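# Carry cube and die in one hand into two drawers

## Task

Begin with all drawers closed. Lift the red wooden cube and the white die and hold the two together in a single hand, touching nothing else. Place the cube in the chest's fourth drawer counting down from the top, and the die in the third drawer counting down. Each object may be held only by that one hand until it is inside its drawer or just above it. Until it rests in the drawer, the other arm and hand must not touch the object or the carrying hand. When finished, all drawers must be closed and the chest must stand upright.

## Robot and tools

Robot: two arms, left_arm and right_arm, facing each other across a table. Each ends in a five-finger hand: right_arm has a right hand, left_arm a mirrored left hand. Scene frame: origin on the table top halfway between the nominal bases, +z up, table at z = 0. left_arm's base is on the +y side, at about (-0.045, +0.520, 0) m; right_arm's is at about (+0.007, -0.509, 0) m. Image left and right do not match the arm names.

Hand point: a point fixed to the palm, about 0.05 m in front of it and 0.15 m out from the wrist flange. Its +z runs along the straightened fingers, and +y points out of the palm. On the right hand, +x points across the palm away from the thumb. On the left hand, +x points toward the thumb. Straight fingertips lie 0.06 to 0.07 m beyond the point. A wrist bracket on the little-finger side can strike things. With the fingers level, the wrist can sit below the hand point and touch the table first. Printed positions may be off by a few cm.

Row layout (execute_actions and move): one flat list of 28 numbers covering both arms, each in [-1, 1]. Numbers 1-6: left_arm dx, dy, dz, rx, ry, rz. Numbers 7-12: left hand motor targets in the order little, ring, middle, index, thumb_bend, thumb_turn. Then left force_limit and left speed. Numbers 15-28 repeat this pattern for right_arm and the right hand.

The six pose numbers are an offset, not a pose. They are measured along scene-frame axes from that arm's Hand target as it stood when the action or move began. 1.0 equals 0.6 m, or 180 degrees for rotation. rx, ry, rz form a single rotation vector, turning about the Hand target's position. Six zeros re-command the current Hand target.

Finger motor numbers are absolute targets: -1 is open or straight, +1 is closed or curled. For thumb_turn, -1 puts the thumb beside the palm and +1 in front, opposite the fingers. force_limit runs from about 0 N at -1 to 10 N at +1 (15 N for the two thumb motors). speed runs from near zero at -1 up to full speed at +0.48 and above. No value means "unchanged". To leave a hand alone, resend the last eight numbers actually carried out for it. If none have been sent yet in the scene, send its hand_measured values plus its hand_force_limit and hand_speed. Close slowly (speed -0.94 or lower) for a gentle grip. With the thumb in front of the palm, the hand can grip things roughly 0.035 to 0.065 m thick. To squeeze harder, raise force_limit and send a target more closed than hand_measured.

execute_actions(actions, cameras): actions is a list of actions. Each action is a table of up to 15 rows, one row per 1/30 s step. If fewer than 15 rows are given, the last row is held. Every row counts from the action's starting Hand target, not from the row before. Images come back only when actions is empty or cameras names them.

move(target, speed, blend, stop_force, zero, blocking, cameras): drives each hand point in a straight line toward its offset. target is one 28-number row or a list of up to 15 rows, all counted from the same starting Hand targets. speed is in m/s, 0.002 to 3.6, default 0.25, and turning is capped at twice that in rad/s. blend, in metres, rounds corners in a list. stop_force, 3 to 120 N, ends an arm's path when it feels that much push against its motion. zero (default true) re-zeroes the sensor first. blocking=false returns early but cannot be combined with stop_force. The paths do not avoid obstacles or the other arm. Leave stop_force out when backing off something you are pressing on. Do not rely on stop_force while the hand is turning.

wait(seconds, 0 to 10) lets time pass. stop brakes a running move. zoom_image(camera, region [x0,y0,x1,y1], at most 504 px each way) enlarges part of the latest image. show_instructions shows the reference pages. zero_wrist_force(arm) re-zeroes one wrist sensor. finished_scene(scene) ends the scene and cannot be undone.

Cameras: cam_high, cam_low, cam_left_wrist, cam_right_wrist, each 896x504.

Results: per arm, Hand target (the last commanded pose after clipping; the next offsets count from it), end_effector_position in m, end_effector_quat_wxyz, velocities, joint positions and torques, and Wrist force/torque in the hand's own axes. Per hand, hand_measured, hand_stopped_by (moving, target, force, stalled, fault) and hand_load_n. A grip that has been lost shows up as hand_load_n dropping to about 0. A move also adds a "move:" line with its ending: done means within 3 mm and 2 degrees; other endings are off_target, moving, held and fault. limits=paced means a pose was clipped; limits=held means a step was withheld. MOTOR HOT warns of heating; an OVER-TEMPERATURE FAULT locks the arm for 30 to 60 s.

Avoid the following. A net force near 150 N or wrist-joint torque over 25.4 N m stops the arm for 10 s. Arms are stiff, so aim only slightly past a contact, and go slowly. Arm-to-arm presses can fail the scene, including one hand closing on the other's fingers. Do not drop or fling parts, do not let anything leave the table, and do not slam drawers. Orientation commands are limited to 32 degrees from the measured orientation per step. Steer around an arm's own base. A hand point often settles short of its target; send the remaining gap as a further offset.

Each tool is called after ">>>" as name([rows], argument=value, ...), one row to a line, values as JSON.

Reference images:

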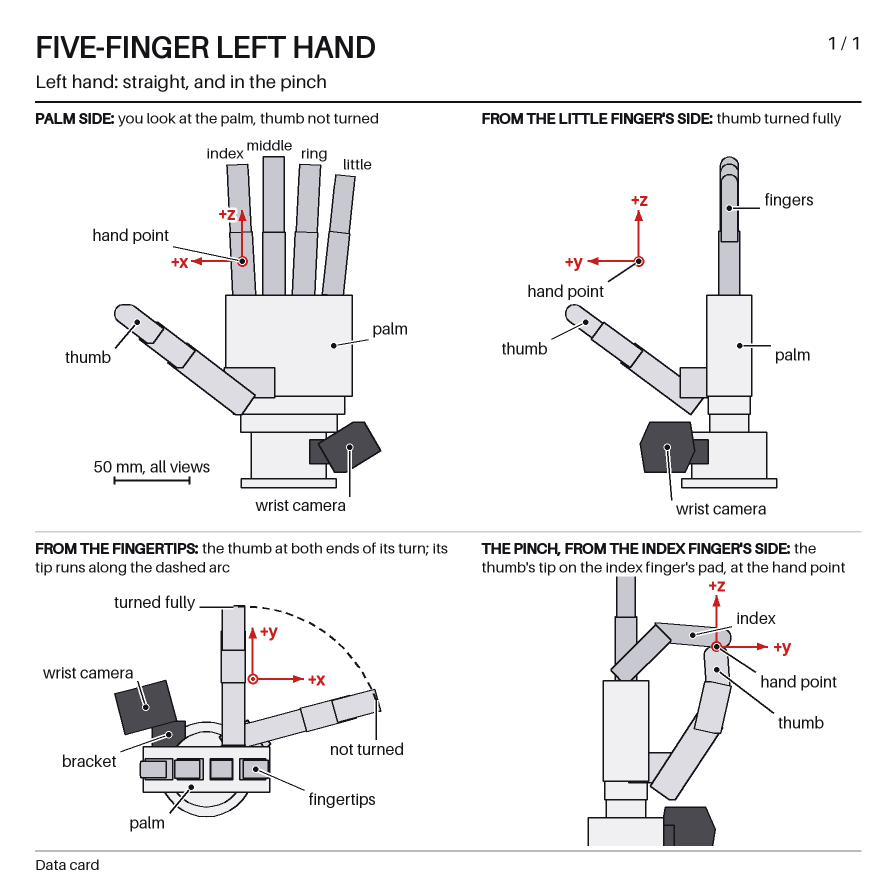

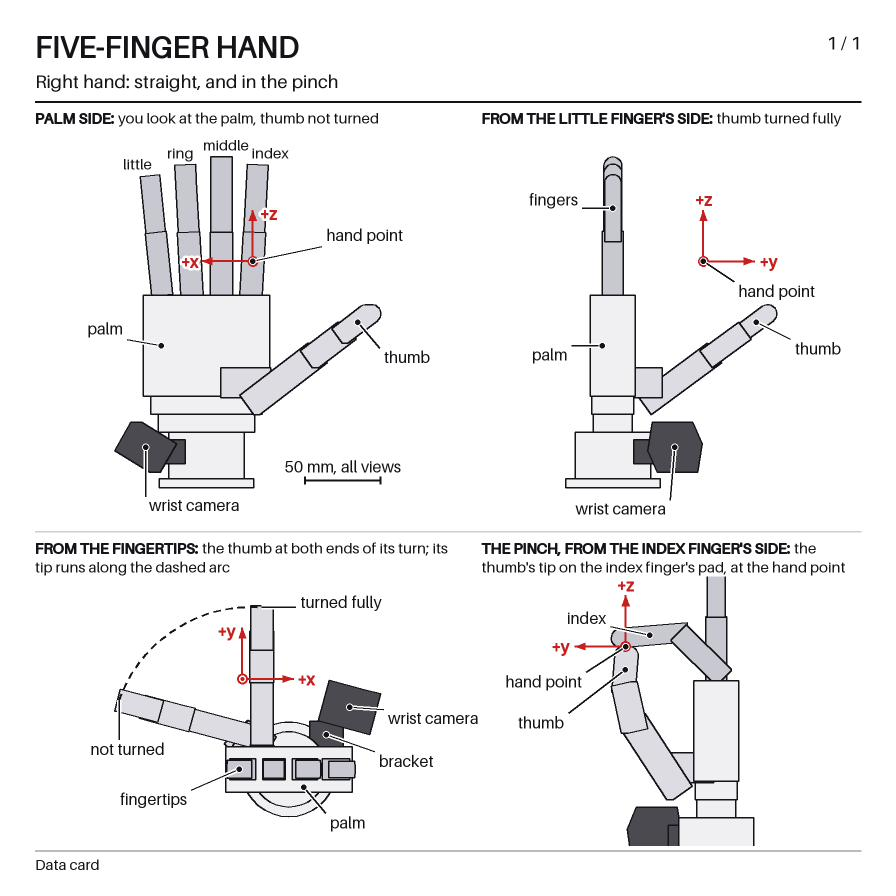

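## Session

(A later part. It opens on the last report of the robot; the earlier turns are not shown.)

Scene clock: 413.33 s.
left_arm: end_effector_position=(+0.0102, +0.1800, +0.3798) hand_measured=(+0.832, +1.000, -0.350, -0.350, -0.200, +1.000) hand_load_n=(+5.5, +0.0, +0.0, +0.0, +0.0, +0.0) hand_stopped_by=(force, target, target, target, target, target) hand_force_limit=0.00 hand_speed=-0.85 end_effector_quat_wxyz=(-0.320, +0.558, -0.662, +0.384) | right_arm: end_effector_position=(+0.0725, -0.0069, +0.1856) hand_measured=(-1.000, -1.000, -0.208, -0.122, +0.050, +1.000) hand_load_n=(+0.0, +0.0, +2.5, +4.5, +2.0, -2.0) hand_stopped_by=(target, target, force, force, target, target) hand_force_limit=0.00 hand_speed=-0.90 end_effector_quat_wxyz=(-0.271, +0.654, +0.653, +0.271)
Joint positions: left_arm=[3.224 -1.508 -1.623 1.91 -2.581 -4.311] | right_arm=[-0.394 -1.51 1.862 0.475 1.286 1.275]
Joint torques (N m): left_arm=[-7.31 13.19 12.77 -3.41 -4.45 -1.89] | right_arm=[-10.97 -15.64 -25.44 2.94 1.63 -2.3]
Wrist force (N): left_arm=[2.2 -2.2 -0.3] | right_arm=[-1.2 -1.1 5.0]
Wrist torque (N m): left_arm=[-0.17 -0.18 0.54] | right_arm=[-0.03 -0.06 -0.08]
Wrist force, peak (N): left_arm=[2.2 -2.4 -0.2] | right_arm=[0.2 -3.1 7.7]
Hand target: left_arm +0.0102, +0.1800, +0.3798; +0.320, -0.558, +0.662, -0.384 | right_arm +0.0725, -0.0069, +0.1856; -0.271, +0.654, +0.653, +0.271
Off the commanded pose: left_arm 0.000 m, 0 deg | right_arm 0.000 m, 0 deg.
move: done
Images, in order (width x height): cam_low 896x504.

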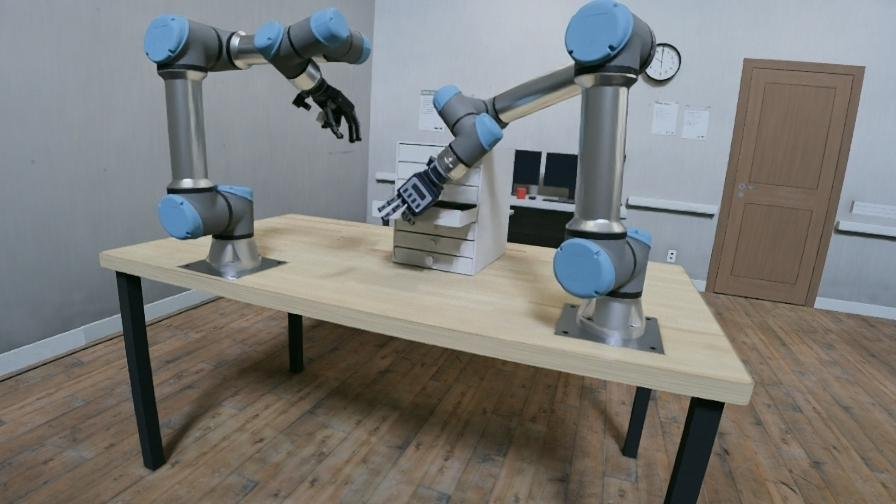

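>>> move([
  [0,0,0,0,0,0,1,1,-0.35,-0.35,-0.2,1,0.0,-0.85,0.225,0,0,0,0,0,-1,-1,0.3,0.3,0.05,1,0.0,-0.9],
  [0,0,0,0,0,0,1,1,-0.35,-0.35,-0.2,1,0.0,-0.85,0.2533,0,0,0,0,0,-1,-1,0.3,0.3,0.05,1,0.0,-0.9],
], speed=[0.08,0.03], blend=[0.01,0], stop_force=12, cameras=["cam_high","cam_low"])

>>> zoom_image(camera="cam_low", region=[340, 130, 520, 290])

Scene clock: 417.93 s.
left_arm: end_effector_position=(+0.0102, +0.1800, +0.3798) hand_measured=(+0.832, +1.000, -0.350, -0.350, -0.200, +1.000) hand_load_n=(+5.5, +0.0, +0.0, +0.0, +0.0, +0.0) hand_stopped_by=(force, target, target, target, target, target) hand_force_limit=0.00 hand_speed=-0.85 end_effector_quat_wxyz=(-0.320, +0.558, -0.662, +0.384) | right_arm: end_effector_position=(+0.2215, -0.0069, +0.1856) hand_measured=(-1.000, -1.000, -0.208, -0.122, +0.050, +1.000) hand_load_n=(-0.5, +0.0, +6.5, +1.5, -0.5, -1.0) hand_stopped_by=(target, target, force, force, target, target) hand_force_limit=0.00 hand_speed=-0.90 end_effector_quat_wxyz=(-0.271, +0.654, +0.653, +0.271)
Joint positions: left_arm=[3.224 -1.508 -1.623 1.91 -2.581 -4.311] | right_arm=[-0.762 -1.405 1.769 0.586 1.052 0.966]
Joint torques (N m): left_arm=[-7.85 14.07 13.44 -3.27 -4.5 -1.91] | right_arm=[9.34 -32.81 -13.43 -1.92 0.2 2.69]
Wrist force (N): left_arm=[1.9 -2.4 -0.1] | right_arm=[-2.2 -2.1 3.0]
Wrist torque (N m): left_arm=[-0.19 -0.14 0.53] | right_arm=[-0.18 -0.08 -0.22]
Wrist force, peak (N): left_arm=[2.3 -2.5 -0.2] | right_arm=[-3.1 -16.6 3.3]
Hand target: left_arm +0.0102, +0.1800, +0.3798; +0.320, -0.558, +0.662, -0.384 | right_arm +0.2215, -0.0069, +0.1856; -0.271, +0.654, +0.653, +0.271 (not the last commanded pose)
Off the commanded pose: left_arm 0.000 m, 0 deg | right_arm 0.003 m, 0 deg.
move: contact (right_arm); path passed 1 of 2 targets; blend cut to 0.0085 m at target 1
Images, in order (width x height): cam_high 896x504, cam_low 896x504.

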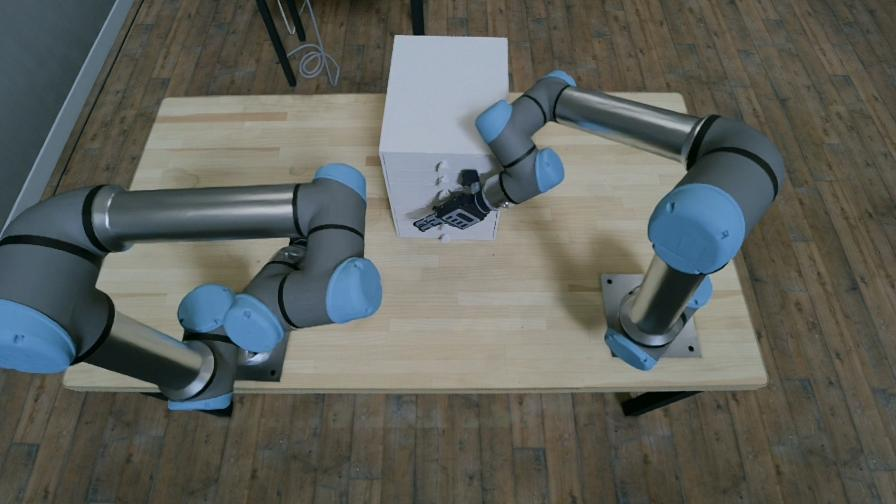

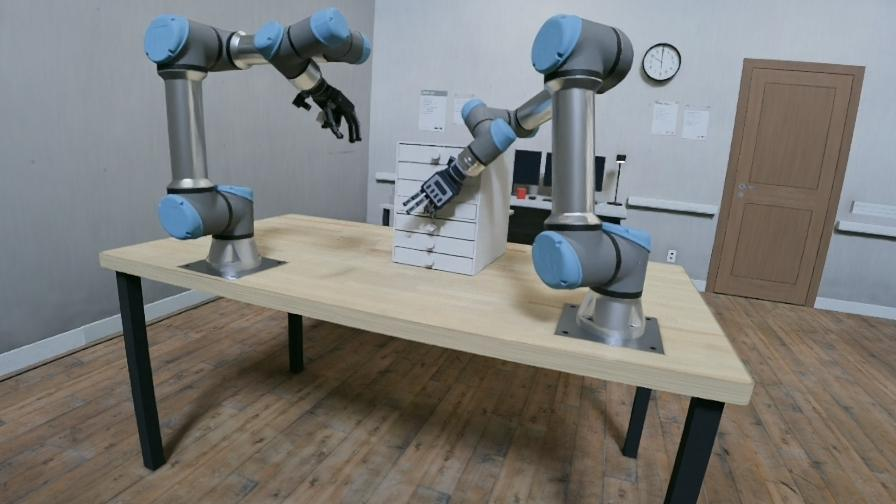

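Scaled by 2.800 from the camera's 896x504 image, which has a finer 1280x720 frame.

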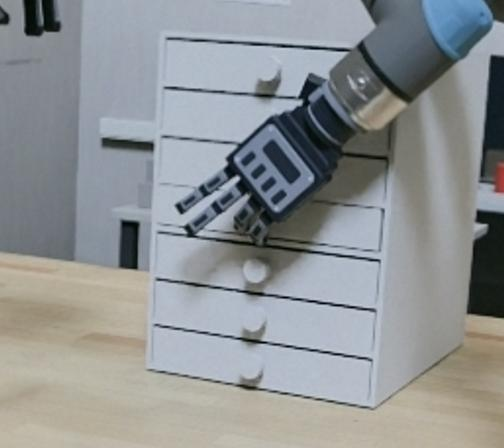

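>>> move([
  [0,0,0,0,0,0,1,1,-0.35,-0.35,-0.2,1,0.0,-0.85,0.0037,0,0,0,0,0,-1,-1,0.3,0.3,0.05,1,0.0,-0.9],
], speed=0.02, cameras=[])

>>> move([
  [0,0,0,0,0,0,1,1,-0.35,-0.35,-0.2,1,0.0,-0.85,0,0,0,0,0,0,-1,-1,-0.4,-0.4,0.05,1,0.0,-0.7],
], speed=0.1, cameras=[])

>>> move([
  [0,0,0,0,0,0,1,1,-0.35,-0.35,-0.2,1,0.0,-0.85,-0.09,0,0,0,0,0,-1,-1,-0.4,-0.4,0.05,1,0.0,-0.7],
], speed=0.1, cameras=["cam_high","cam_low"])

>>> zoom_image(camera="cam_low", region=[380, 130, 500, 290])

>>> zoom_image(camera="cam_high", region=[370, 130, 530, 260])

Scene clock: 420.83 s.
left_arm: end_effector_position=(+0.0102, +0.1800, +0.3798) hand_measured=(+0.832, +1.000, -0.350, -0.350, -0.200, +1.000) hand_load_n=(+5.5, +0.0, +0.0, +0.0, +0.0, +0.0) hand_stopped_by=(force, target, target, target, target, target) hand_force_limit=0.00 hand_speed=-0.85 end_effector_quat_wxyz=(-0.320, +0.558, -0.662, +0.384) | right_arm: end_effector_position=(+0.2236, -0.0069, +0.1855) hand_measured=(-1.000, -1.000, -0.208, -0.122, +0.052, +1.000) hand_load_n=(+0.0, +0.0, +11.5, +4.0, -8.5, -2.0) hand_stopped_by=(target, target, force, force, target, target) hand_force_limit=0.00 hand_speed=-0.90 end_effector_quat_wxyz=(-0.271, +0.654, +0.653, +0.271)
Joint positions: left_arm=[3.224 -1.508 -1.623 1.91 -2.581 -4.311] | right_arm=[-0.766 -1.403 1.766 0.588 1.049 0.962]
Joint torques (N m): left_arm=[-7.44 13.93 15.09 -3.42 -4.53 -1.97] | right_arm=[-22.19 -16.87 -32.54 -0.33 2.64 -2.9]
Wrist force (N): left_arm=[1.8 -2.0 0.1] | right_arm=[-4.2 -25.1 2.7]
Wrist torque (N m): left_arm=[-0.16 -0.12 0.52] | right_arm=[-0.53 -0.08 -0.51]
Wrist force, peak (N): left_arm=[2.3 -2.2 -0.4] | right_arm=[-4.2 -25.1 2.7]
Hand target: left_arm +0.0102, +0.1800, +0.3798; +0.320, -0.558, +0.662, -0.384 | right_arm +0.2237, -0.0069, +0.1856; -0.271, +0.654, +0.653, +0.271
Off the commanded pose: left_arm 0.000 m, 0 deg | right_arm 0.000 m, 0 deg.
move: done
No camera images: "cameras" was empty.

Scene clock: 421.43 s.
left_arm: end_effector_position=(+0.0102, +0.1800, +0.3798) hand_measured=(+0.832, +1.000, -0.350, -0.350, -0.200, +1.000) hand_load_n=(+5.5, +0.0, +0.0, +0.0, +0.0, +0.0) hand_stopped_by=(force, target, target, target, target, target) hand_force_limit=0.00 hand_speed=-0.85 end_effector_quat_wxyz=(-0.320, +0.558, -0.662, +0.384) | right_arm: end_effector_position=(+0.2238, -0.0069, +0.1856) hand_measured=(-1.000, -1.000, -0.400, -0.400, +0.052, +1.000) hand_load_n=(+0.0, +0.0, +0.0, +0.0, -8.0, -1.0) hand_stopped_by=(target, target, target, target, target, target) hand_force_limit=0.00 hand_speed=-0.70 end_effector_quat_wxyz=(-0.271, +0.654, +0.653, +0.271)
Joint positions: left_arm=[3.224 -1.508 -1.623 1.91 -2.581 -4.311] | right_arm=[-0.767 -1.402 1.766 0.588 1.049 0.961]
Joint torques (N m): left_arm=[-8.87 13.07 14.12 -3.26 -4.37 -1.86] | right_arm=[-9.71 -15.26 -21.2 -0.21 0.58 -2.5]
Wrist force (N): left_arm=[1.9 -1.9 0.0] | right_arm=[-1.3 -12.3 0.3]
Wrist torque (N m): left_arm=[-0.14 -0.13 0.51] | right_arm=[-0.78 -0.01 -0.23]
Wrist force, peak (N): left_arm=[2.3 -2.2 -0.3] | right_arm=[-4.2 -25.5 2.5]
Hand target: left_arm +0.0102, +0.1800, +0.3798; +0.320, -0.558, +0.662, -0.384 | right_arm +0.2237, -0.0069, +0.1856; -0.271, +0.654, +0.653, +0.271
Off the commanded pose: left_arm 0.000 m, 0 deg | right_arm 0.000 m, 0 deg.
move: done
No camera images: "cameras" was empty.

Scene clock: 422.53 s.
left_arm: end_effector_position=(+0.0102, +0.1800, +0.3798) hand_measured=(+0.832, +1.000, -0.350, -0.350, -0.200, +1.000) hand_load_n=(+5.5, +0.0, +0.0, +0.0, +0.0, +0.0) hand_stopped_by=(force, target, target, target, target, target) hand_force_limit=0.00 hand_speed=-0.85 end_effector_quat_wxyz=(-0.320, +0.558, -0.662, +0.384) | right_arm: end_effector_position=(+0.1698, -0.0069, +0.1855) hand_measured=(-1.000, -1.000, -0.400, -0.400, +0.050, +1.000) hand_load_n=(+0.0, +0.0, +0.0, +0.0, +0.0, +0.0) hand_stopped_by=(target, target, target, target, target, target) hand_force_limit=0.00 hand_speed=-0.70 end_effector_quat_wxyz=(-0.271, +0.654, +0.653, +0.271)
Joint positions: left_arm=[3.224 -1.508 -1.623 1.91 -2.581 -4.311] | right_arm=[-0.65 -1.458 1.82 0.54 1.119 1.067]
Joint torques (N m): left_arm=[-8.9 13.69 13.93 -3.38 -4.27 -1.93] | right_arm=[11.47 -29.79 -12.29 -1.56 0.59 2.86]
Wrist force (N): left_arm=[2.1 -2.2 -0.3] | right_arm=[-1.2 1.2 1.7]
Wrist torque (N m): left_arm=[-0.16 -0.16 0.53] | right_arm=[0.02 -0.02 -0.15]
Wrist force, peak (N): left_arm=[2.1 -2.3 -0.3] | right_arm=[-1.3 -12.3 0.1]
Hand target: left_arm +0.0102, +0.1800, +0.3798; +0.320, -0.558, +0.662, -0.384 | right_arm +0.1697, -0.0069, +0.1856; -0.271, +0.654, +0.653, +0.271
Off the commanded pose: left_arm 0.000 m, 0 deg | right_arm 0.000 m, 0 deg.
move: done
Images, in order (width x height): cam_high 896x504, cam_low 896x504.

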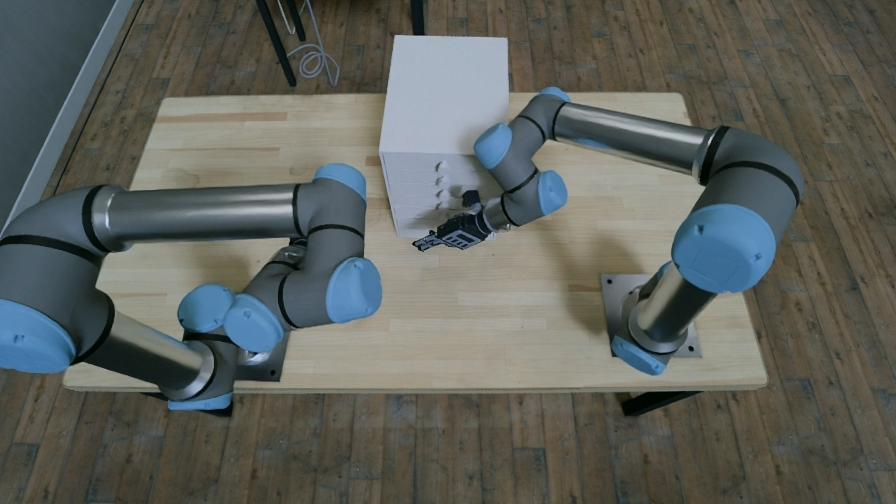

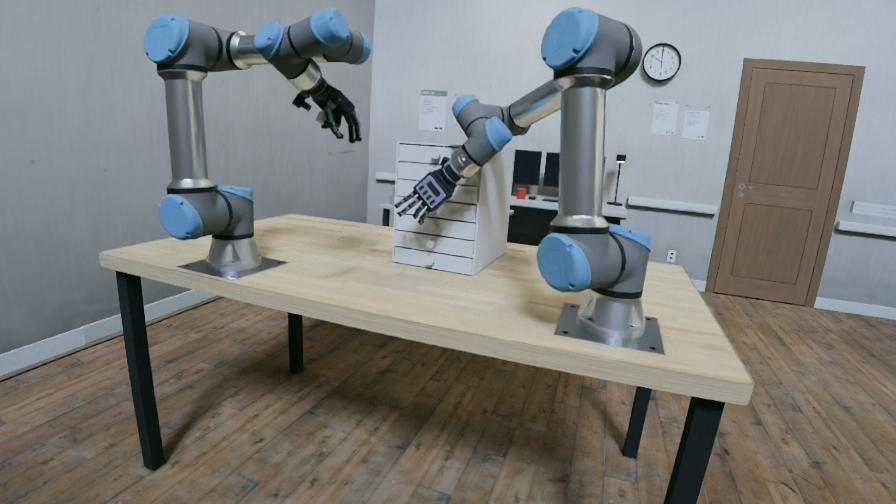

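Scaled by 3.150 from the camera's 896x504 image, which has a finer 1280x720 frame.

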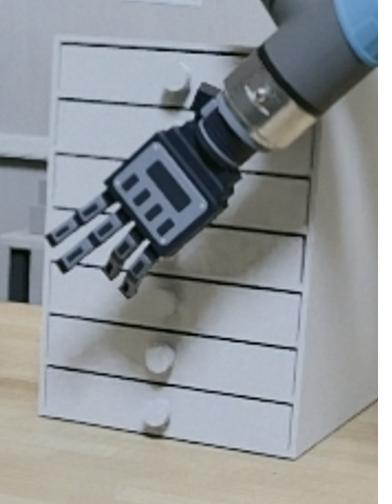

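Scaled by 3.150 from the camera's 896x504 image, which has a finer 1280x720 frame.

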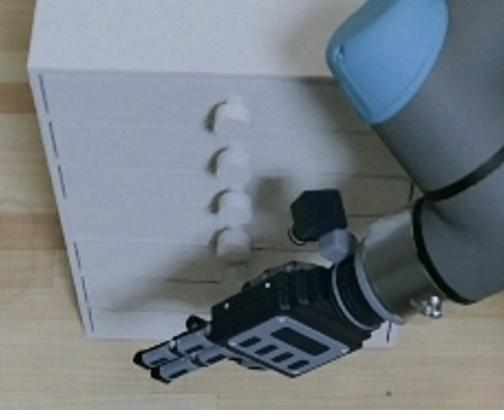

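>>> move([
  [0,0,0,0,0,0,1,1,-0.35,-0.35,-0.2,1,0.0,-0.85,0.0166,0,0.085,0,0,0,-1,-1,-0.4,-0.4,0.05,1,-0.2,-0.5],
], speed=0.12, cameras=["cam_low"])

>>> zoom_image(camera="cam_low", region=[380, 130, 500, 290])

Scene clock: 425.73 s.
left_arm: end_effector_position=(+0.0102, +0.1800, +0.3798) hand_measured=(+0.832, +1.000, -0.350, -0.350, -0.200, +1.000) hand_load_n=(+5.5, +0.0, +0.0, +0.0, +0.0, +0.0) hand_stopped_by=(force, target, target, target, target, target) hand_force_limit=0.00 hand_speed=-0.85 end_effector_quat_wxyz=(-0.320, +0.558, -0.662, +0.384) | right_arm: end_effector_position=(+0.1797, -0.0069, +0.2365) hand_measured=(-1.000, -1.000, -0.400, -0.400, +0.050, +1.000) hand_load_n=(+0.0, +0.0, +0.0, +0.0, +0.0, -0.5) hand_stopped_by=(target, target, target, target, target, target) hand_force_limit=-0.20 hand_speed=-0.50 end_effector_quat_wxyz=(-0.271, +0.654, +0.653, +0.271)
Joint positions: left_arm=[3.224 -1.508 -1.623 1.91 -2.581 -4.311] | right_arm=[-0.672 -1.485 1.716 0.68 1.105 1.047]
Joint torques (N m): left_arm=[-9.64 13.57 15.9 -3.31 -4.52 -2.22] | right_arm=[-10.97 -29.67 -25.39 3.5 -2.12 -2.33]
Wrist force (N): left_arm=[1.9 -2.0 -0.2] | right_arm=[-1.0 1.6 1.5]
Wrist torque (N m): left_arm=[-0.15 -0.14 0.52] | right_arm=[0.07 -0.06 0.00]
Wrist force, peak (N): left_arm=[2.0 -2.5 -0.4] | right_arm=[-1.7 1.3 2.1]
Hand target: left_arm +0.0102, +0.1800, +0.3798; +0.320, -0.558, +0.662, -0.384 | right_arm +0.1797, -0.0069, +0.2366; -0.271, +0.654, +0.653, +0.271
Off the commanded pose: left_arm 0.000 m, 0 deg | right_arm 0.000 m, 0 deg.
move: done
Images, in order (width x height): cam_low 896x504.

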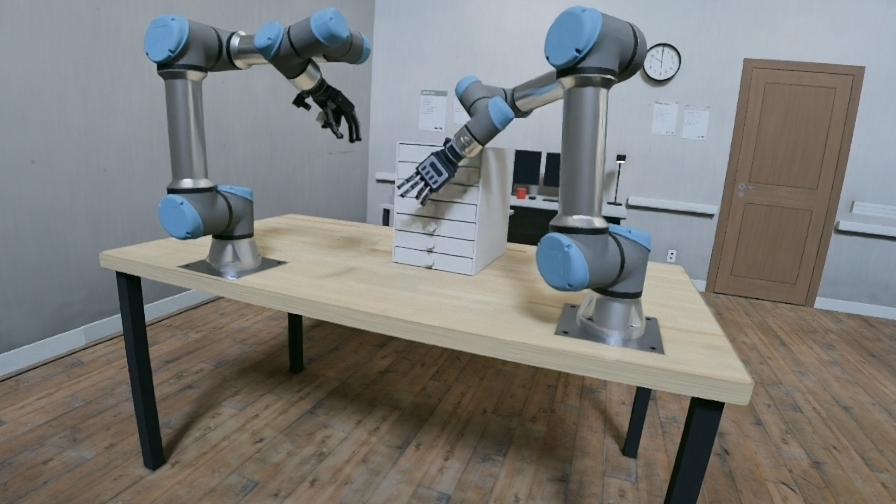

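Scaled by 3.150 from the camera's 896x504 image, which has a finer 1280x720 frame.

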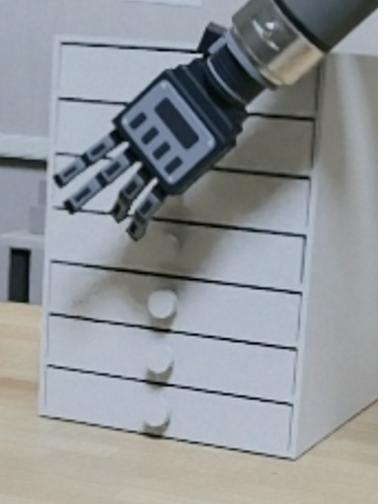

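>>> move([
  [0,0,0,0,0,0,1,1,-0.35,-0.35,-0.2,1,0.0,-0.85,0.0713,0,0,0,0,0,-1,-1,-0.4,-0.4,0.05,1,-0.2,-0.5],
], speed=0.03, stop_force=3.5, cameras=["cam_low","cam_high"])

>>> zoom_image(camera="cam_low", region=[390, 150, 470, 250])

>>> zoom_image(camera="cam_high", region=[390, 150, 500, 260])

Scene clock: 429.70 s.
left_arm: end_effector_position=(+0.0102, +0.1800, +0.3798) hand_measured=(+0.832, +1.000, -0.350, -0.350, -0.200, +1.000) hand_load_n=(+5.5, +0.0, +0.0, +0.0, +0.0, +0.0) hand_stopped_by=(force, target, target, target, target, target) hand_force_limit=0.00 hand_speed=-0.85 end_effector_quat_wxyz=(-0.320, +0.558, -0.662, +0.384) | right_arm: end_effector_position=(+0.2225, -0.0069, +0.2366) hand_measured=(-1.000, -1.000, -0.400, -0.400, +0.050, +1.000) hand_load_n=(+0.0, +0.0, +0.0, +0.0, -2.0, +0.0) hand_stopped_by=(target, target, target, target, target, target) hand_force_limit=-0.20 hand_speed=-0.50 end_effector_quat_wxyz=(-0.271, +0.654, +0.653, +0.271)
Joint positions: left_arm=[3.224 -1.508 -1.623 1.91 -2.581 -4.311] | right_arm=[-0.764 -1.44 1.673 0.717 1.051 0.964]
Joint torques (N m): left_arm=[-8.03 14.02 15.36 -3.14 -4.41 -1.89] | right_arm=[-11.88 -14.09 -25.99 3.13 -2.05 -2.45]
Wrist force (N): left_arm=[2.0 -2.1 -0.3] | right_arm=[-0.9 -0.8 -1.6]
Wrist torque (N m): left_arm=[-0.15 -0.14 0.52] | right_arm=[-0.04 0.02 -0.04]
Wrist force, peak (N): left_arm=[2.2 -2.4 -0.2] | right_arm=[-1.2 1.7 1.6]
Hand target: left_arm +0.0102, +0.1800, +0.3798; +0.320, -0.558, +0.662, -0.384 | right_arm +0.2225, -0.0069, +0.2366; -0.271, +0.654, +0.653, +0.271
Off the commanded pose: left_arm 0.000 m, 0 deg | right_arm 0.000 m, 0 deg.
move: done
Images, in order (width x height): cam_high 896x504, cam_low 896x504.

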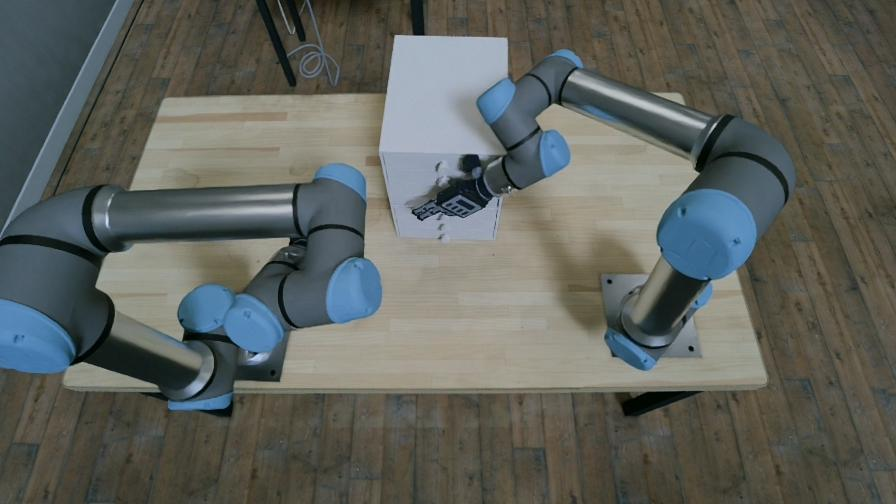

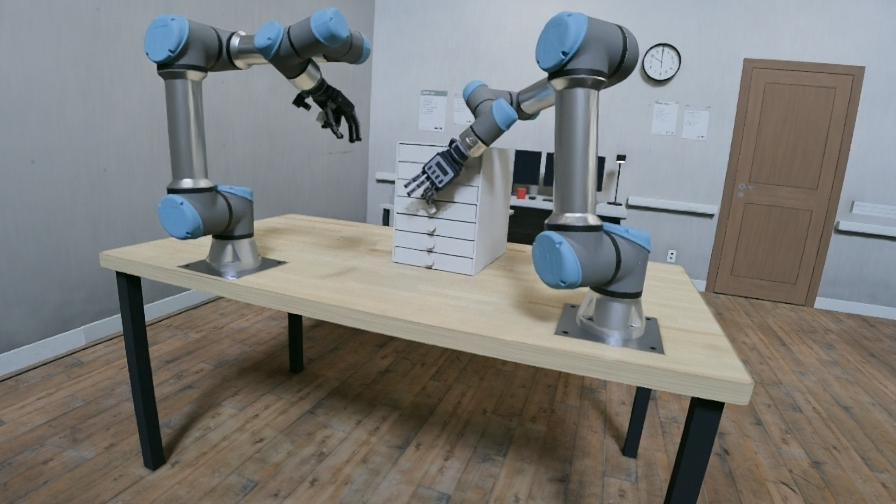

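Scaled by 5.040 from the camera's 896x504 image, which has a finer 1280x720 frame.

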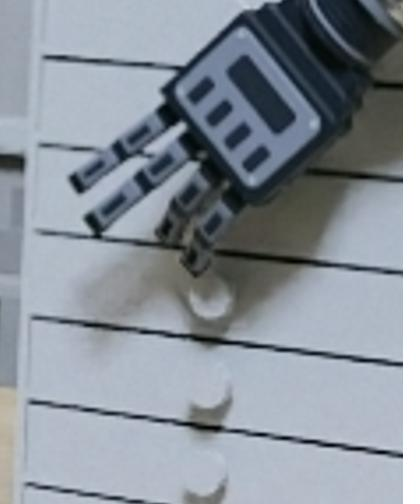

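Scaled by 4.582 from the camera's 896x504 image, which has a finer 1280x720 frame.

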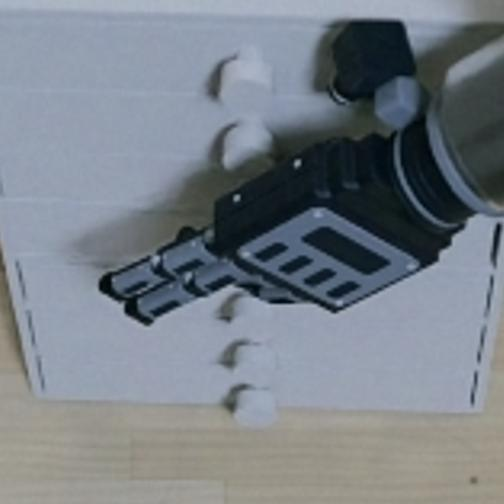

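>>> move([
  [0,0,0,0,0,0,1,1,-0.35,-0.35,-0.2,1,0.0,-0.85,0,0,0,0,0,0,-1,-1,0.3,0.3,0.05,1,0.0,-0.9],
], speed=0.1, cameras=["cam_low"])

>>> zoom_image(camera="cam_low", region=[390, 150, 470, 250])

Scene clock: 433.73 s.
left_arm: end_effector_position=(+0.0102, +0.1800, +0.3798) hand_measured=(+0.832, +1.000, -0.350, -0.350, -0.200, +1.000) hand_load_n=(+5.5, +0.0, +0.0, +0.0, +0.0, +0.0) hand_stopped_by=(force, target, target, target, target, target) hand_force_limit=0.00 hand_speed=-0.85 end_effector_quat_wxyz=(-0.320, +0.558, -0.662, +0.384) | right_arm: end_effector_position=(+0.2224, -0.0069, +0.2365) hand_measured=(-1.000, -1.000, -0.216, -0.142, +0.050, +1.000) hand_load_n=(+0.0, +0.0, +5.5, +6.0, +0.0, +0.0) hand_stopped_by=(target, target, force, force, target, target) hand_force_limit=0.00 hand_speed=-0.90 end_effector_quat_wxyz=(-0.271, +0.654, +0.653, +0.271)
Joint positions: left_arm=[3.224 -1.508 -1.623 1.91 -2.581 -4.311] | right_arm=[-0.764 -1.44 1.673 0.717 1.051 0.964]
Joint torques (N m): left_arm=[-8.93 14.74 17.62 -3.13 -4.57 -2.05] | right_arm=[-11.26 -18.16 -25.66 -0.95 0.74 -2.39]
Wrist force (N): left_arm=[1.7 -2.1 0.0] | right_arm=[-3.9 -9.2 1.1]
Wrist torque (N m): left_arm=[-0.16 -0.10 0.51] | right_arm=[-0.32 -0.06 -0.22]
Wrist force, peak (N): left_arm=[2.3 -2.2 -0.2] | right_arm=[-4.0 -9.3 0.9]
Hand target: left_arm +0.0102, +0.1800, +0.3798; +0.320, -0.558, +0.662, -0.384 | right_arm +0.2225, -0.0069, +0.2366; -0.271, +0.654, +0.653, +0.271
Off the commanded pose: left_arm 0.000 m, 0 deg | right_arm 0.000 m, 0 deg.
move: done
Images, in order (width x height): cam_low 896x504.

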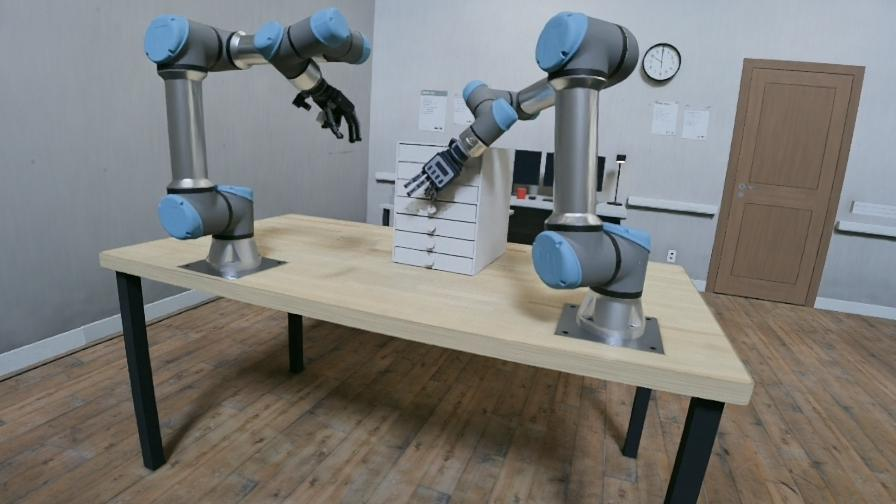

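Scaled by 5.040 from the camera's 896x504 image, which has a finer 1280x720 frame.

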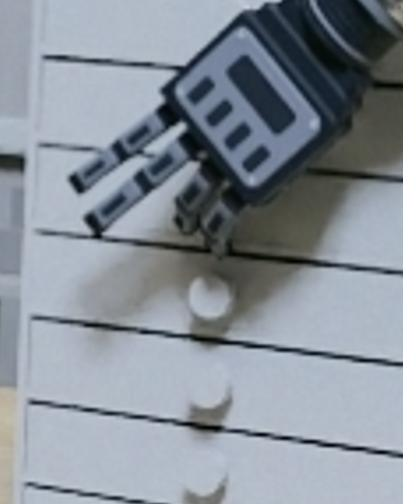

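>>> move([
  [0,0,0,0,0,0,1,1,-0.35,-0.35,-0.2,1,0.0,-0.85,-0.05,0,0,0,0,0,-1,-1,0.3,0.3,0.05,1,0.0,-0.9],
  [0,0,0,0,0,0,1,1,-0.35,-0.35,-0.2,1,0.0,-0.85,-0.25,0,0,0,0,0,-1,-1,0.3,0.3,0.05,1,0.0,-0.9],
], speed=[0.04,0.08], blend=[0.01,0], stop_force=20, cameras=["cam_high","cam_low"])

Scene clock: 437.90 s.
left_arm: end_effector_position=(+0.0102, +0.1800, +0.3798) hand_measured=(+0.832, +1.000, -0.350, -0.350, -0.200, +1.000) hand_load_n=(+5.5, +0.0, +0.0, +0.0, +0.0, +0.0) hand_stopped_by=(force, target, target, target, target, target) hand_force_limit=0.00 hand_speed=-0.85 end_effector_quat_wxyz=(-0.320, +0.558, -0.662, +0.384) | right_arm: end_effector_position=(+0.0725, -0.0069, +0.2366) hand_measured=(-1.000, -1.000, -0.216, -0.140, +0.050, +1.000) hand_load_n=(+0.0, +0.0, +0.0, +0.0, +0.0, +0.0) hand_stopped_by=(target, target, force, force, target, target) hand_force_limit=0.00 hand_speed=-0.90 end_effector_quat_wxyz=(-0.271, +0.654, +0.653, +0.271)
Joint positions: left_arm=[3.224 -1.508 -1.623 1.91 -2.581 -4.311] | right_arm=[-0.394 -1.545 1.763 0.609 1.286 1.275]
Joint torques (N m): left_arm=[-8.49 13.46 17.91 -3.18 -4.21 -1.89] | right_arm=[10.26 -12.92 -26.53 -1.87 0.96 2.92]
Wrist force (N): left_arm=[2.1 -2.0 -0.3] | right_arm=[-0.9 1.6 1.4]
Wrist torque (N m): left_arm=[-0.13 -0.17 0.54] | right_arm=[0.13 -0.08 -0.13]
Wrist force, peak (N): left_arm=[2.4 -2.3 -0.3] | right_arm=[-4.2 -9.3 0.9]
Hand target: left_arm +0.0102, +0.1800, +0.3798; +0.320, -0.558, +0.662, -0.384 | right_arm +0.0725, -0.0069, +0.2366; -0.271, +0.654, +0.653, +0.271
Off the commanded pose: left_arm 0.000 m, 0 deg | right_arm 0.000 m, 0 deg.
move: done
Images, in order (width x height): cam_high 896x504, cam_low 896x504.

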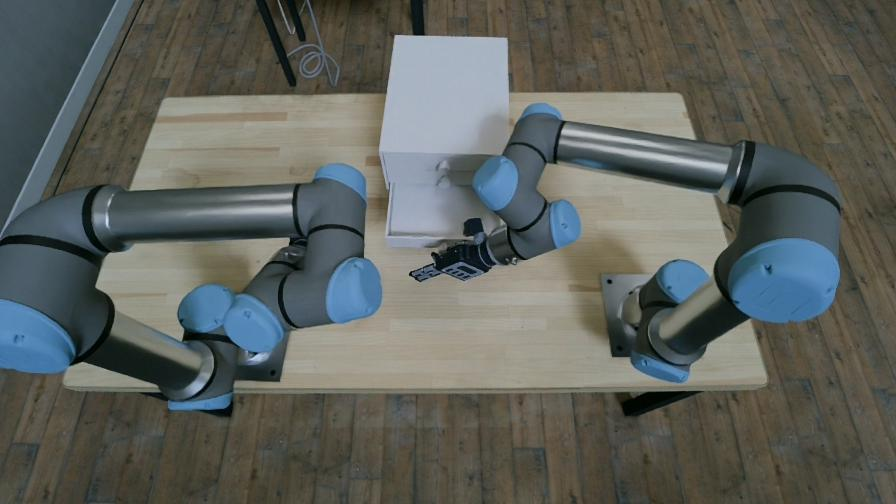

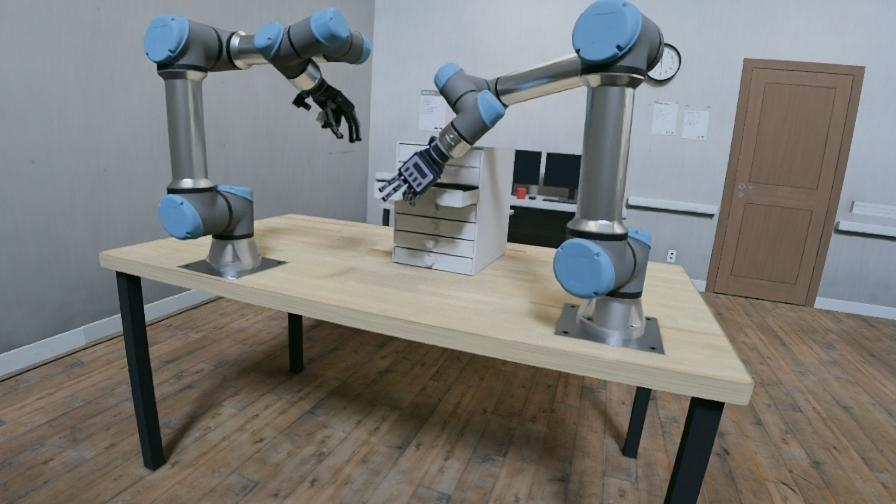

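>>> move([
  [0,0,0,0,0,0,1,1,-0.35,-0.35,-0.2,1,0.0,-0.85,0,0,0,0,0,0,-1,-1,-0.4,-0.4,0.05,1,0.0,-0.7],
], speed=0.1, cameras=[])

>>> move([
  [0,0,0,0,0,0,1,1,-0.35,-0.35,-0.2,1,0.0,-0.85,-0.0625,0,0,0,0,0,-1,-1,-0.4,-0.4,0.05,1,0.0,-0.7],
  [0,0,0,0,0,0,1,1,-0.35,-0.35,-0.2,1,0.0,-0.85,-0.0375,-0.0385,0.356,0,0,0,-1,-1,-0.4,-0.4,0.05,1,0.0,-0.7],
  [0,0,0,0,0,0,1,1,-0.35,-0.35,-0.2,1,0.0,-0.85,0.2925,-0.1552,0.4723,0,0,0,-1,-1,-0.4,-0.4,0.05,1,0.0,-0.7],
  [0,0,0,0,0,0,1,1,-0.35,-0.35,-0.2,1,0.0,-0.85,0.479,-0.3552,0.439,0,0,0,-1,-1,-0.4,-0.4,0.05,1,0.0,-0.7],
], blend=[0.005,0.05,0.06,0], speed=[0.08,0.2,0.3,0.3], cameras=["cam_high","cam_low","cam_left_wrist"])

>>> zoom_image(camera="cam_high", region=[370, 130, 530, 270])

Scene clock: 440.00 s.
left_arm: end_effector_position=(+0.0102, +0.1800, +0.3798) hand_measured=(+0.832, +1.000, -0.350, -0.350, -0.200, +1.000) hand_load_n=(+5.5, +0.5, +0.0, +0.0, +0.0, +0.0) hand_stopped_by=(force, target, target, target, target, target) hand_force_limit=0.00 hand_speed=-0.85 end_effector_quat_wxyz=(-0.320, +0.558, -0.662, +0.384) | right_arm: end_effector_position=(+0.0725, -0.0069, +0.2366) hand_measured=(-1.000, -1.000, -0.400, -0.400, +0.050, +1.000) hand_load_n=(+0.0, +0.0, +0.0, +0.0, +0.0, +0.0) hand_stopped_by=(target, target, target, target, target, target) hand_force_limit=0.00 hand_speed=-0.70 end_effector_quat_wxyz=(-0.271, +0.654, +0.653, +0.271)
Joint positions: left_arm=[3.224 -1.508 -1.623 1.91 -2.581 -4.311] | right_arm=[-0.394 -1.545 1.763 0.609 1.286 1.275]
Joint torques (N m): left_arm=[-7.7 13.19 18.81 -3.12 -4.3 -1.96] | right_arm=[9.45 -11.33 -26.22 -1.62 0.11 2.77]
Wrist force (N): left_arm=[1.9 -2.1 -0.2] | right_arm=[-0.9 1.3 1.4]
Wrist torque (N m): left_arm=[-0.16 -0.12 0.52] | right_arm=[0.07 -0.07 -0.14]
Wrist force, peak (N): left_arm=[2.1 -2.3 -0.2] | right_arm=[-1.0 1.9 1.9]
Hand target: left_arm +0.0102, +0.1800, +0.3798; +0.320, -0.558, +0.662, -0.384 | right_arm +0.0725, -0.0069, +0.2366; -0.271, +0.654, +0.653, +0.271
Off the commanded pose: left_arm 0.000 m, 0 deg | right_arm 0.000 m, 0 deg.
move: done
No camera images: "cameras" was empty.

Scene clock: 443.70 s.
left_arm: end_effector_position=(+0.0102, +0.1800, +0.3798) hand_measured=(+0.832, +1.000, -0.350, -0.350, -0.200, +1.000) hand_load_n=(+5.5, +0.0, +0.5, +0.0, +0.0, +0.0) hand_stopped_by=(force, target, target, target, target, target) hand_force_limit=0.00 hand_speed=-0.85 end_effector_quat_wxyz=(-0.320, +0.558, -0.662, +0.384) | right_arm: end_effector_position=(+0.3599, -0.2200, +0.5000) hand_measured=(-1.000, -1.000, -0.400, -0.400, +0.050, +1.000) hand_load_n=(+0.0, +0.0, +0.0, +0.0, +0.0, +0.0) hand_stopped_by=(target, target, target, target, target, target) hand_force_limit=0.00 hand_speed=-0.70 end_effector_quat_wxyz=(-0.271, +0.654, +0.653, +0.271)
Joint positions: left_arm=[3.224 -1.508 -1.623 1.91 -2.581 -4.311] | right_arm=[-1.554 -1.532 1.243 1.856 0.784 0.005]
Joint torques (N m): left_arm=[-7.64 14.25 18.72 -2.96 -4 -1.95] | right_arm=[-10.57 -10.12 -11.03 4.84 -2.81 -2.63]
Wrist force (N): left_arm=[1.8 -2.1 -0.2] | right_arm=[-1.3 1.1 1.3]
Wrist torque (N m): left_arm=[-0.16 -0.12 0.51] | right_arm=[0.09 0.03 -0.04]
Wrist force, peak (N): left_arm=[2.3 -2.3 -0.2] | right_arm=[-2.3 2.8 1.1]
Hand target: left_arm +0.0102, +0.1800, +0.3798; +0.320, -0.558, +0.662, -0.384 | right_arm +0.3599, -0.2200, +0.5000; -0.271, +0.654, +0.653, +0.271
Off the commanded pose: left_arm 0.000 m, 0 deg | right_arm 0.000 m, 0 deg.
move: done
Images, in order (width x height): cam_high 896x504, cam_low 896x504, cam_left_wrist 896x504.

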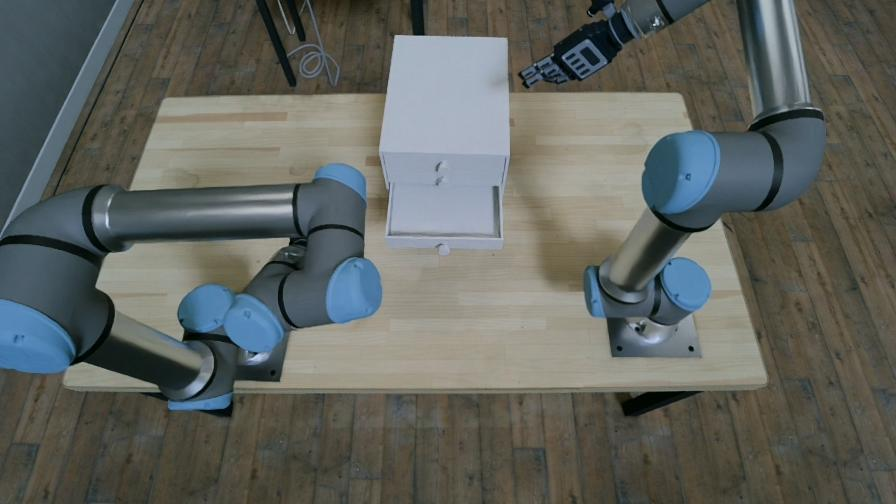

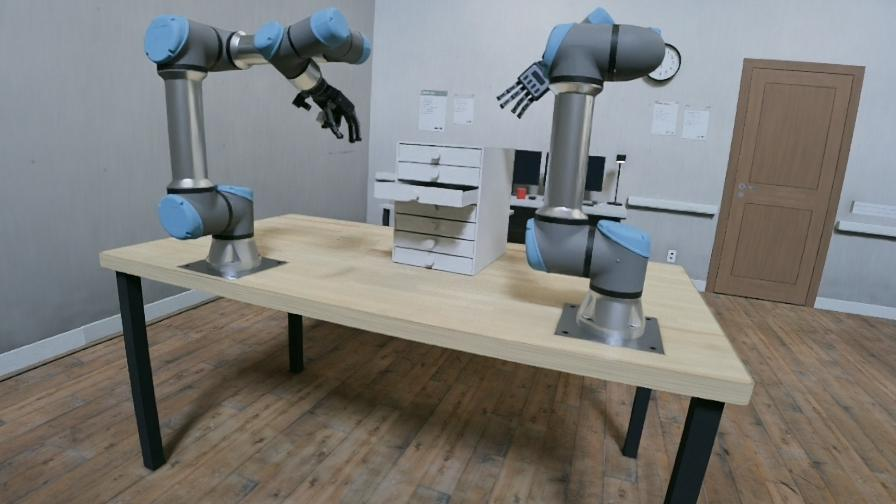

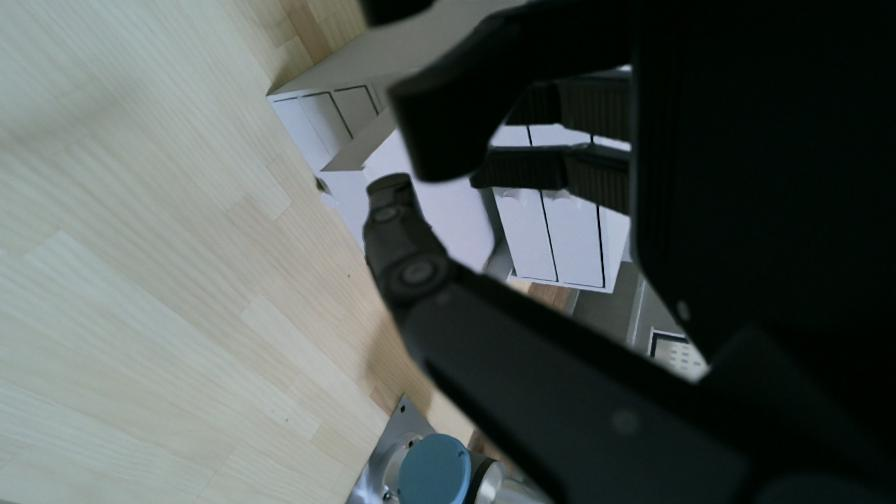

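Scaled by 3.150 from the camera's 896x504 image, which has a finer 1280x720 frame.

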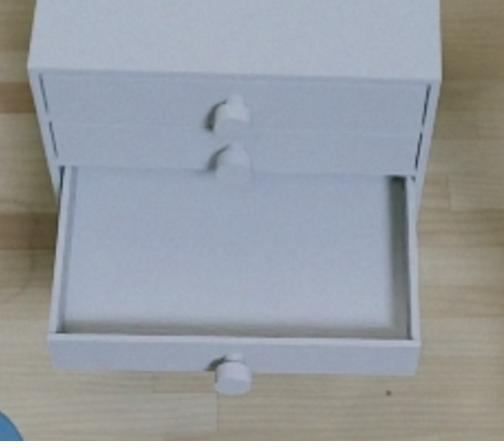

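>>> move([
  [0.0163,-0.2,0.1503,-0.17914,0.14745,-0.0746,1,1,-0.35,-0.35,-0.2,1,0.0,-0.85,0,0,0,0,0,0,-1,-1,-0.4,-0.4,0.05,1,0.0,-0.7],
  [0.133,-0.3917,0.1503,-0.35828,0.2949,-0.14919,1,1,-0.35,-0.35,-0.2,1,0.0,-0.85,0,0,0,0,0,0,-1,-1,-0.4,-0.4,0.05,1,0.0,-0.7],
], blend=[0.05,0], speed=[0.22,0.22], cameras=["cam_high","cam_low","cam_left_wrist"])

Scene clock: 473.47 s.
left_arm: end_effector_position=(+0.0900, -0.0550, +0.4699) hand_measured=(+0.832, +1.000, -0.350, -0.350, -0.200, +1.000) hand_load_n=(+5.5, +0.0, +0.0, +0.0, +0.0, -0.5) hand_stopped_by=(force, target, target, target, target, target) hand_force_limit=0.00 hand_speed=-0.85 end_effector_quat_wxyz=(+0.412, +0.586, -0.534, +0.448) | right_arm: end_effector_position=(+0.3599, -0.2200, +0.5000) hand_measured=(-1.000, -1.000, -0.400, -0.400, +0.050, +1.000) hand_load_n=(+0.0, +0.0, +0.0, +0.0, +0.0, +0.0) hand_stopped_by=(target, target, target, target, target, target) hand_force_limit=0.00 hand_speed=-0.70 end_effector_quat_wxyz=(-0.271, +0.654, +0.653, +0.271)
Joint positions: left_arm=[4.056 -1.529 -1.585 2.754 -0.823 -4.466] | right_arm=[-1.554 -1.532 1.243 1.856 0.784 0.005]
Joint torques (N m): left_arm=[-8.8 12.3 12.86 2.45 3.13 -2] | right_arm=[-10.21 -12.76 -11.04 4.77 -2.68 -2.36]
Wrist force (N): left_arm=[3.5 -0.1 1.8] | right_arm=[-1.2 1.3 1.4]
Wrist torque (N m): left_arm=[-0.24 -0.16 0.49] | right_arm=[0.11 0.01 -0.03]
Wrist force, peak (N): left_arm=[4.2 -1.1 -0.6] | right_arm=[-1.5 1.5 1.6]
Hand target: left_arm +0.0900, -0.0550, +0.4699; +0.412, +0.586, -0.534, +0.448 | right_arm +0.3599, -0.2200, +0.5000; -0.271, +0.654, +0.653, +0.271
Off the commanded pose: left_arm 0.000 m, 0 deg | right_arm 0.000 m, 0 deg.
move: done
Images, in order (width x height): cam_high 896x504, cam_low 896x504, cam_left_wrist 896x504.

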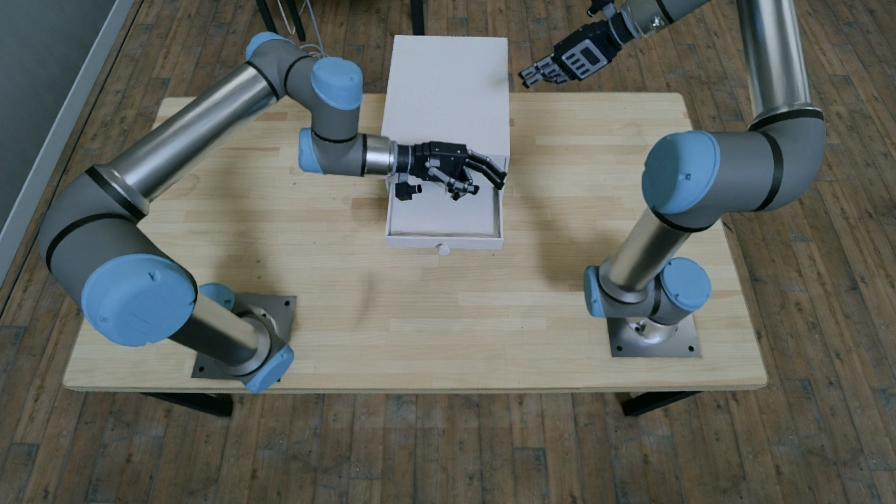

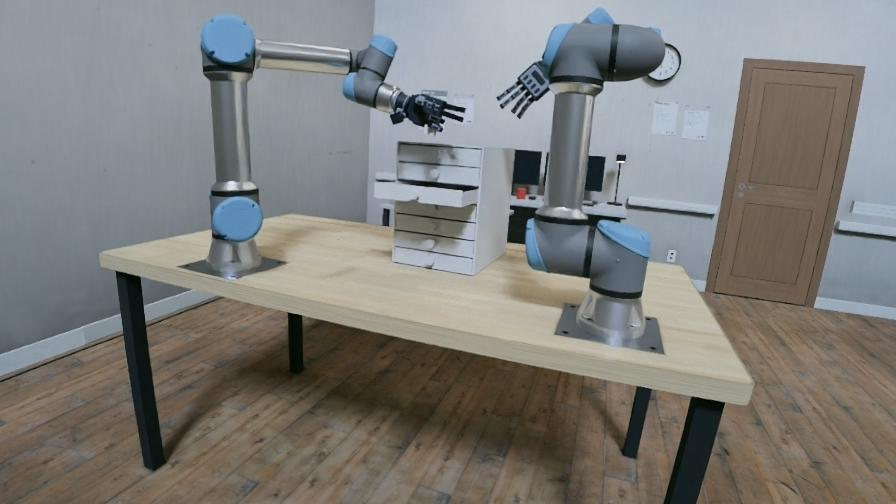

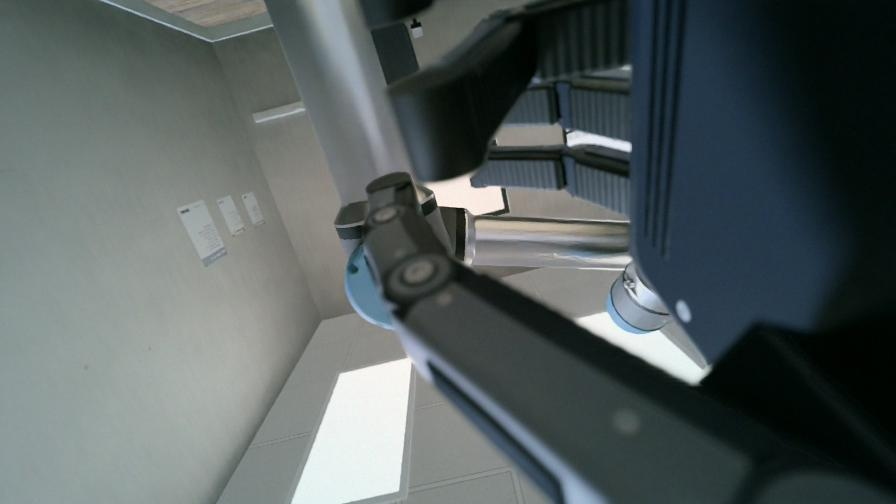

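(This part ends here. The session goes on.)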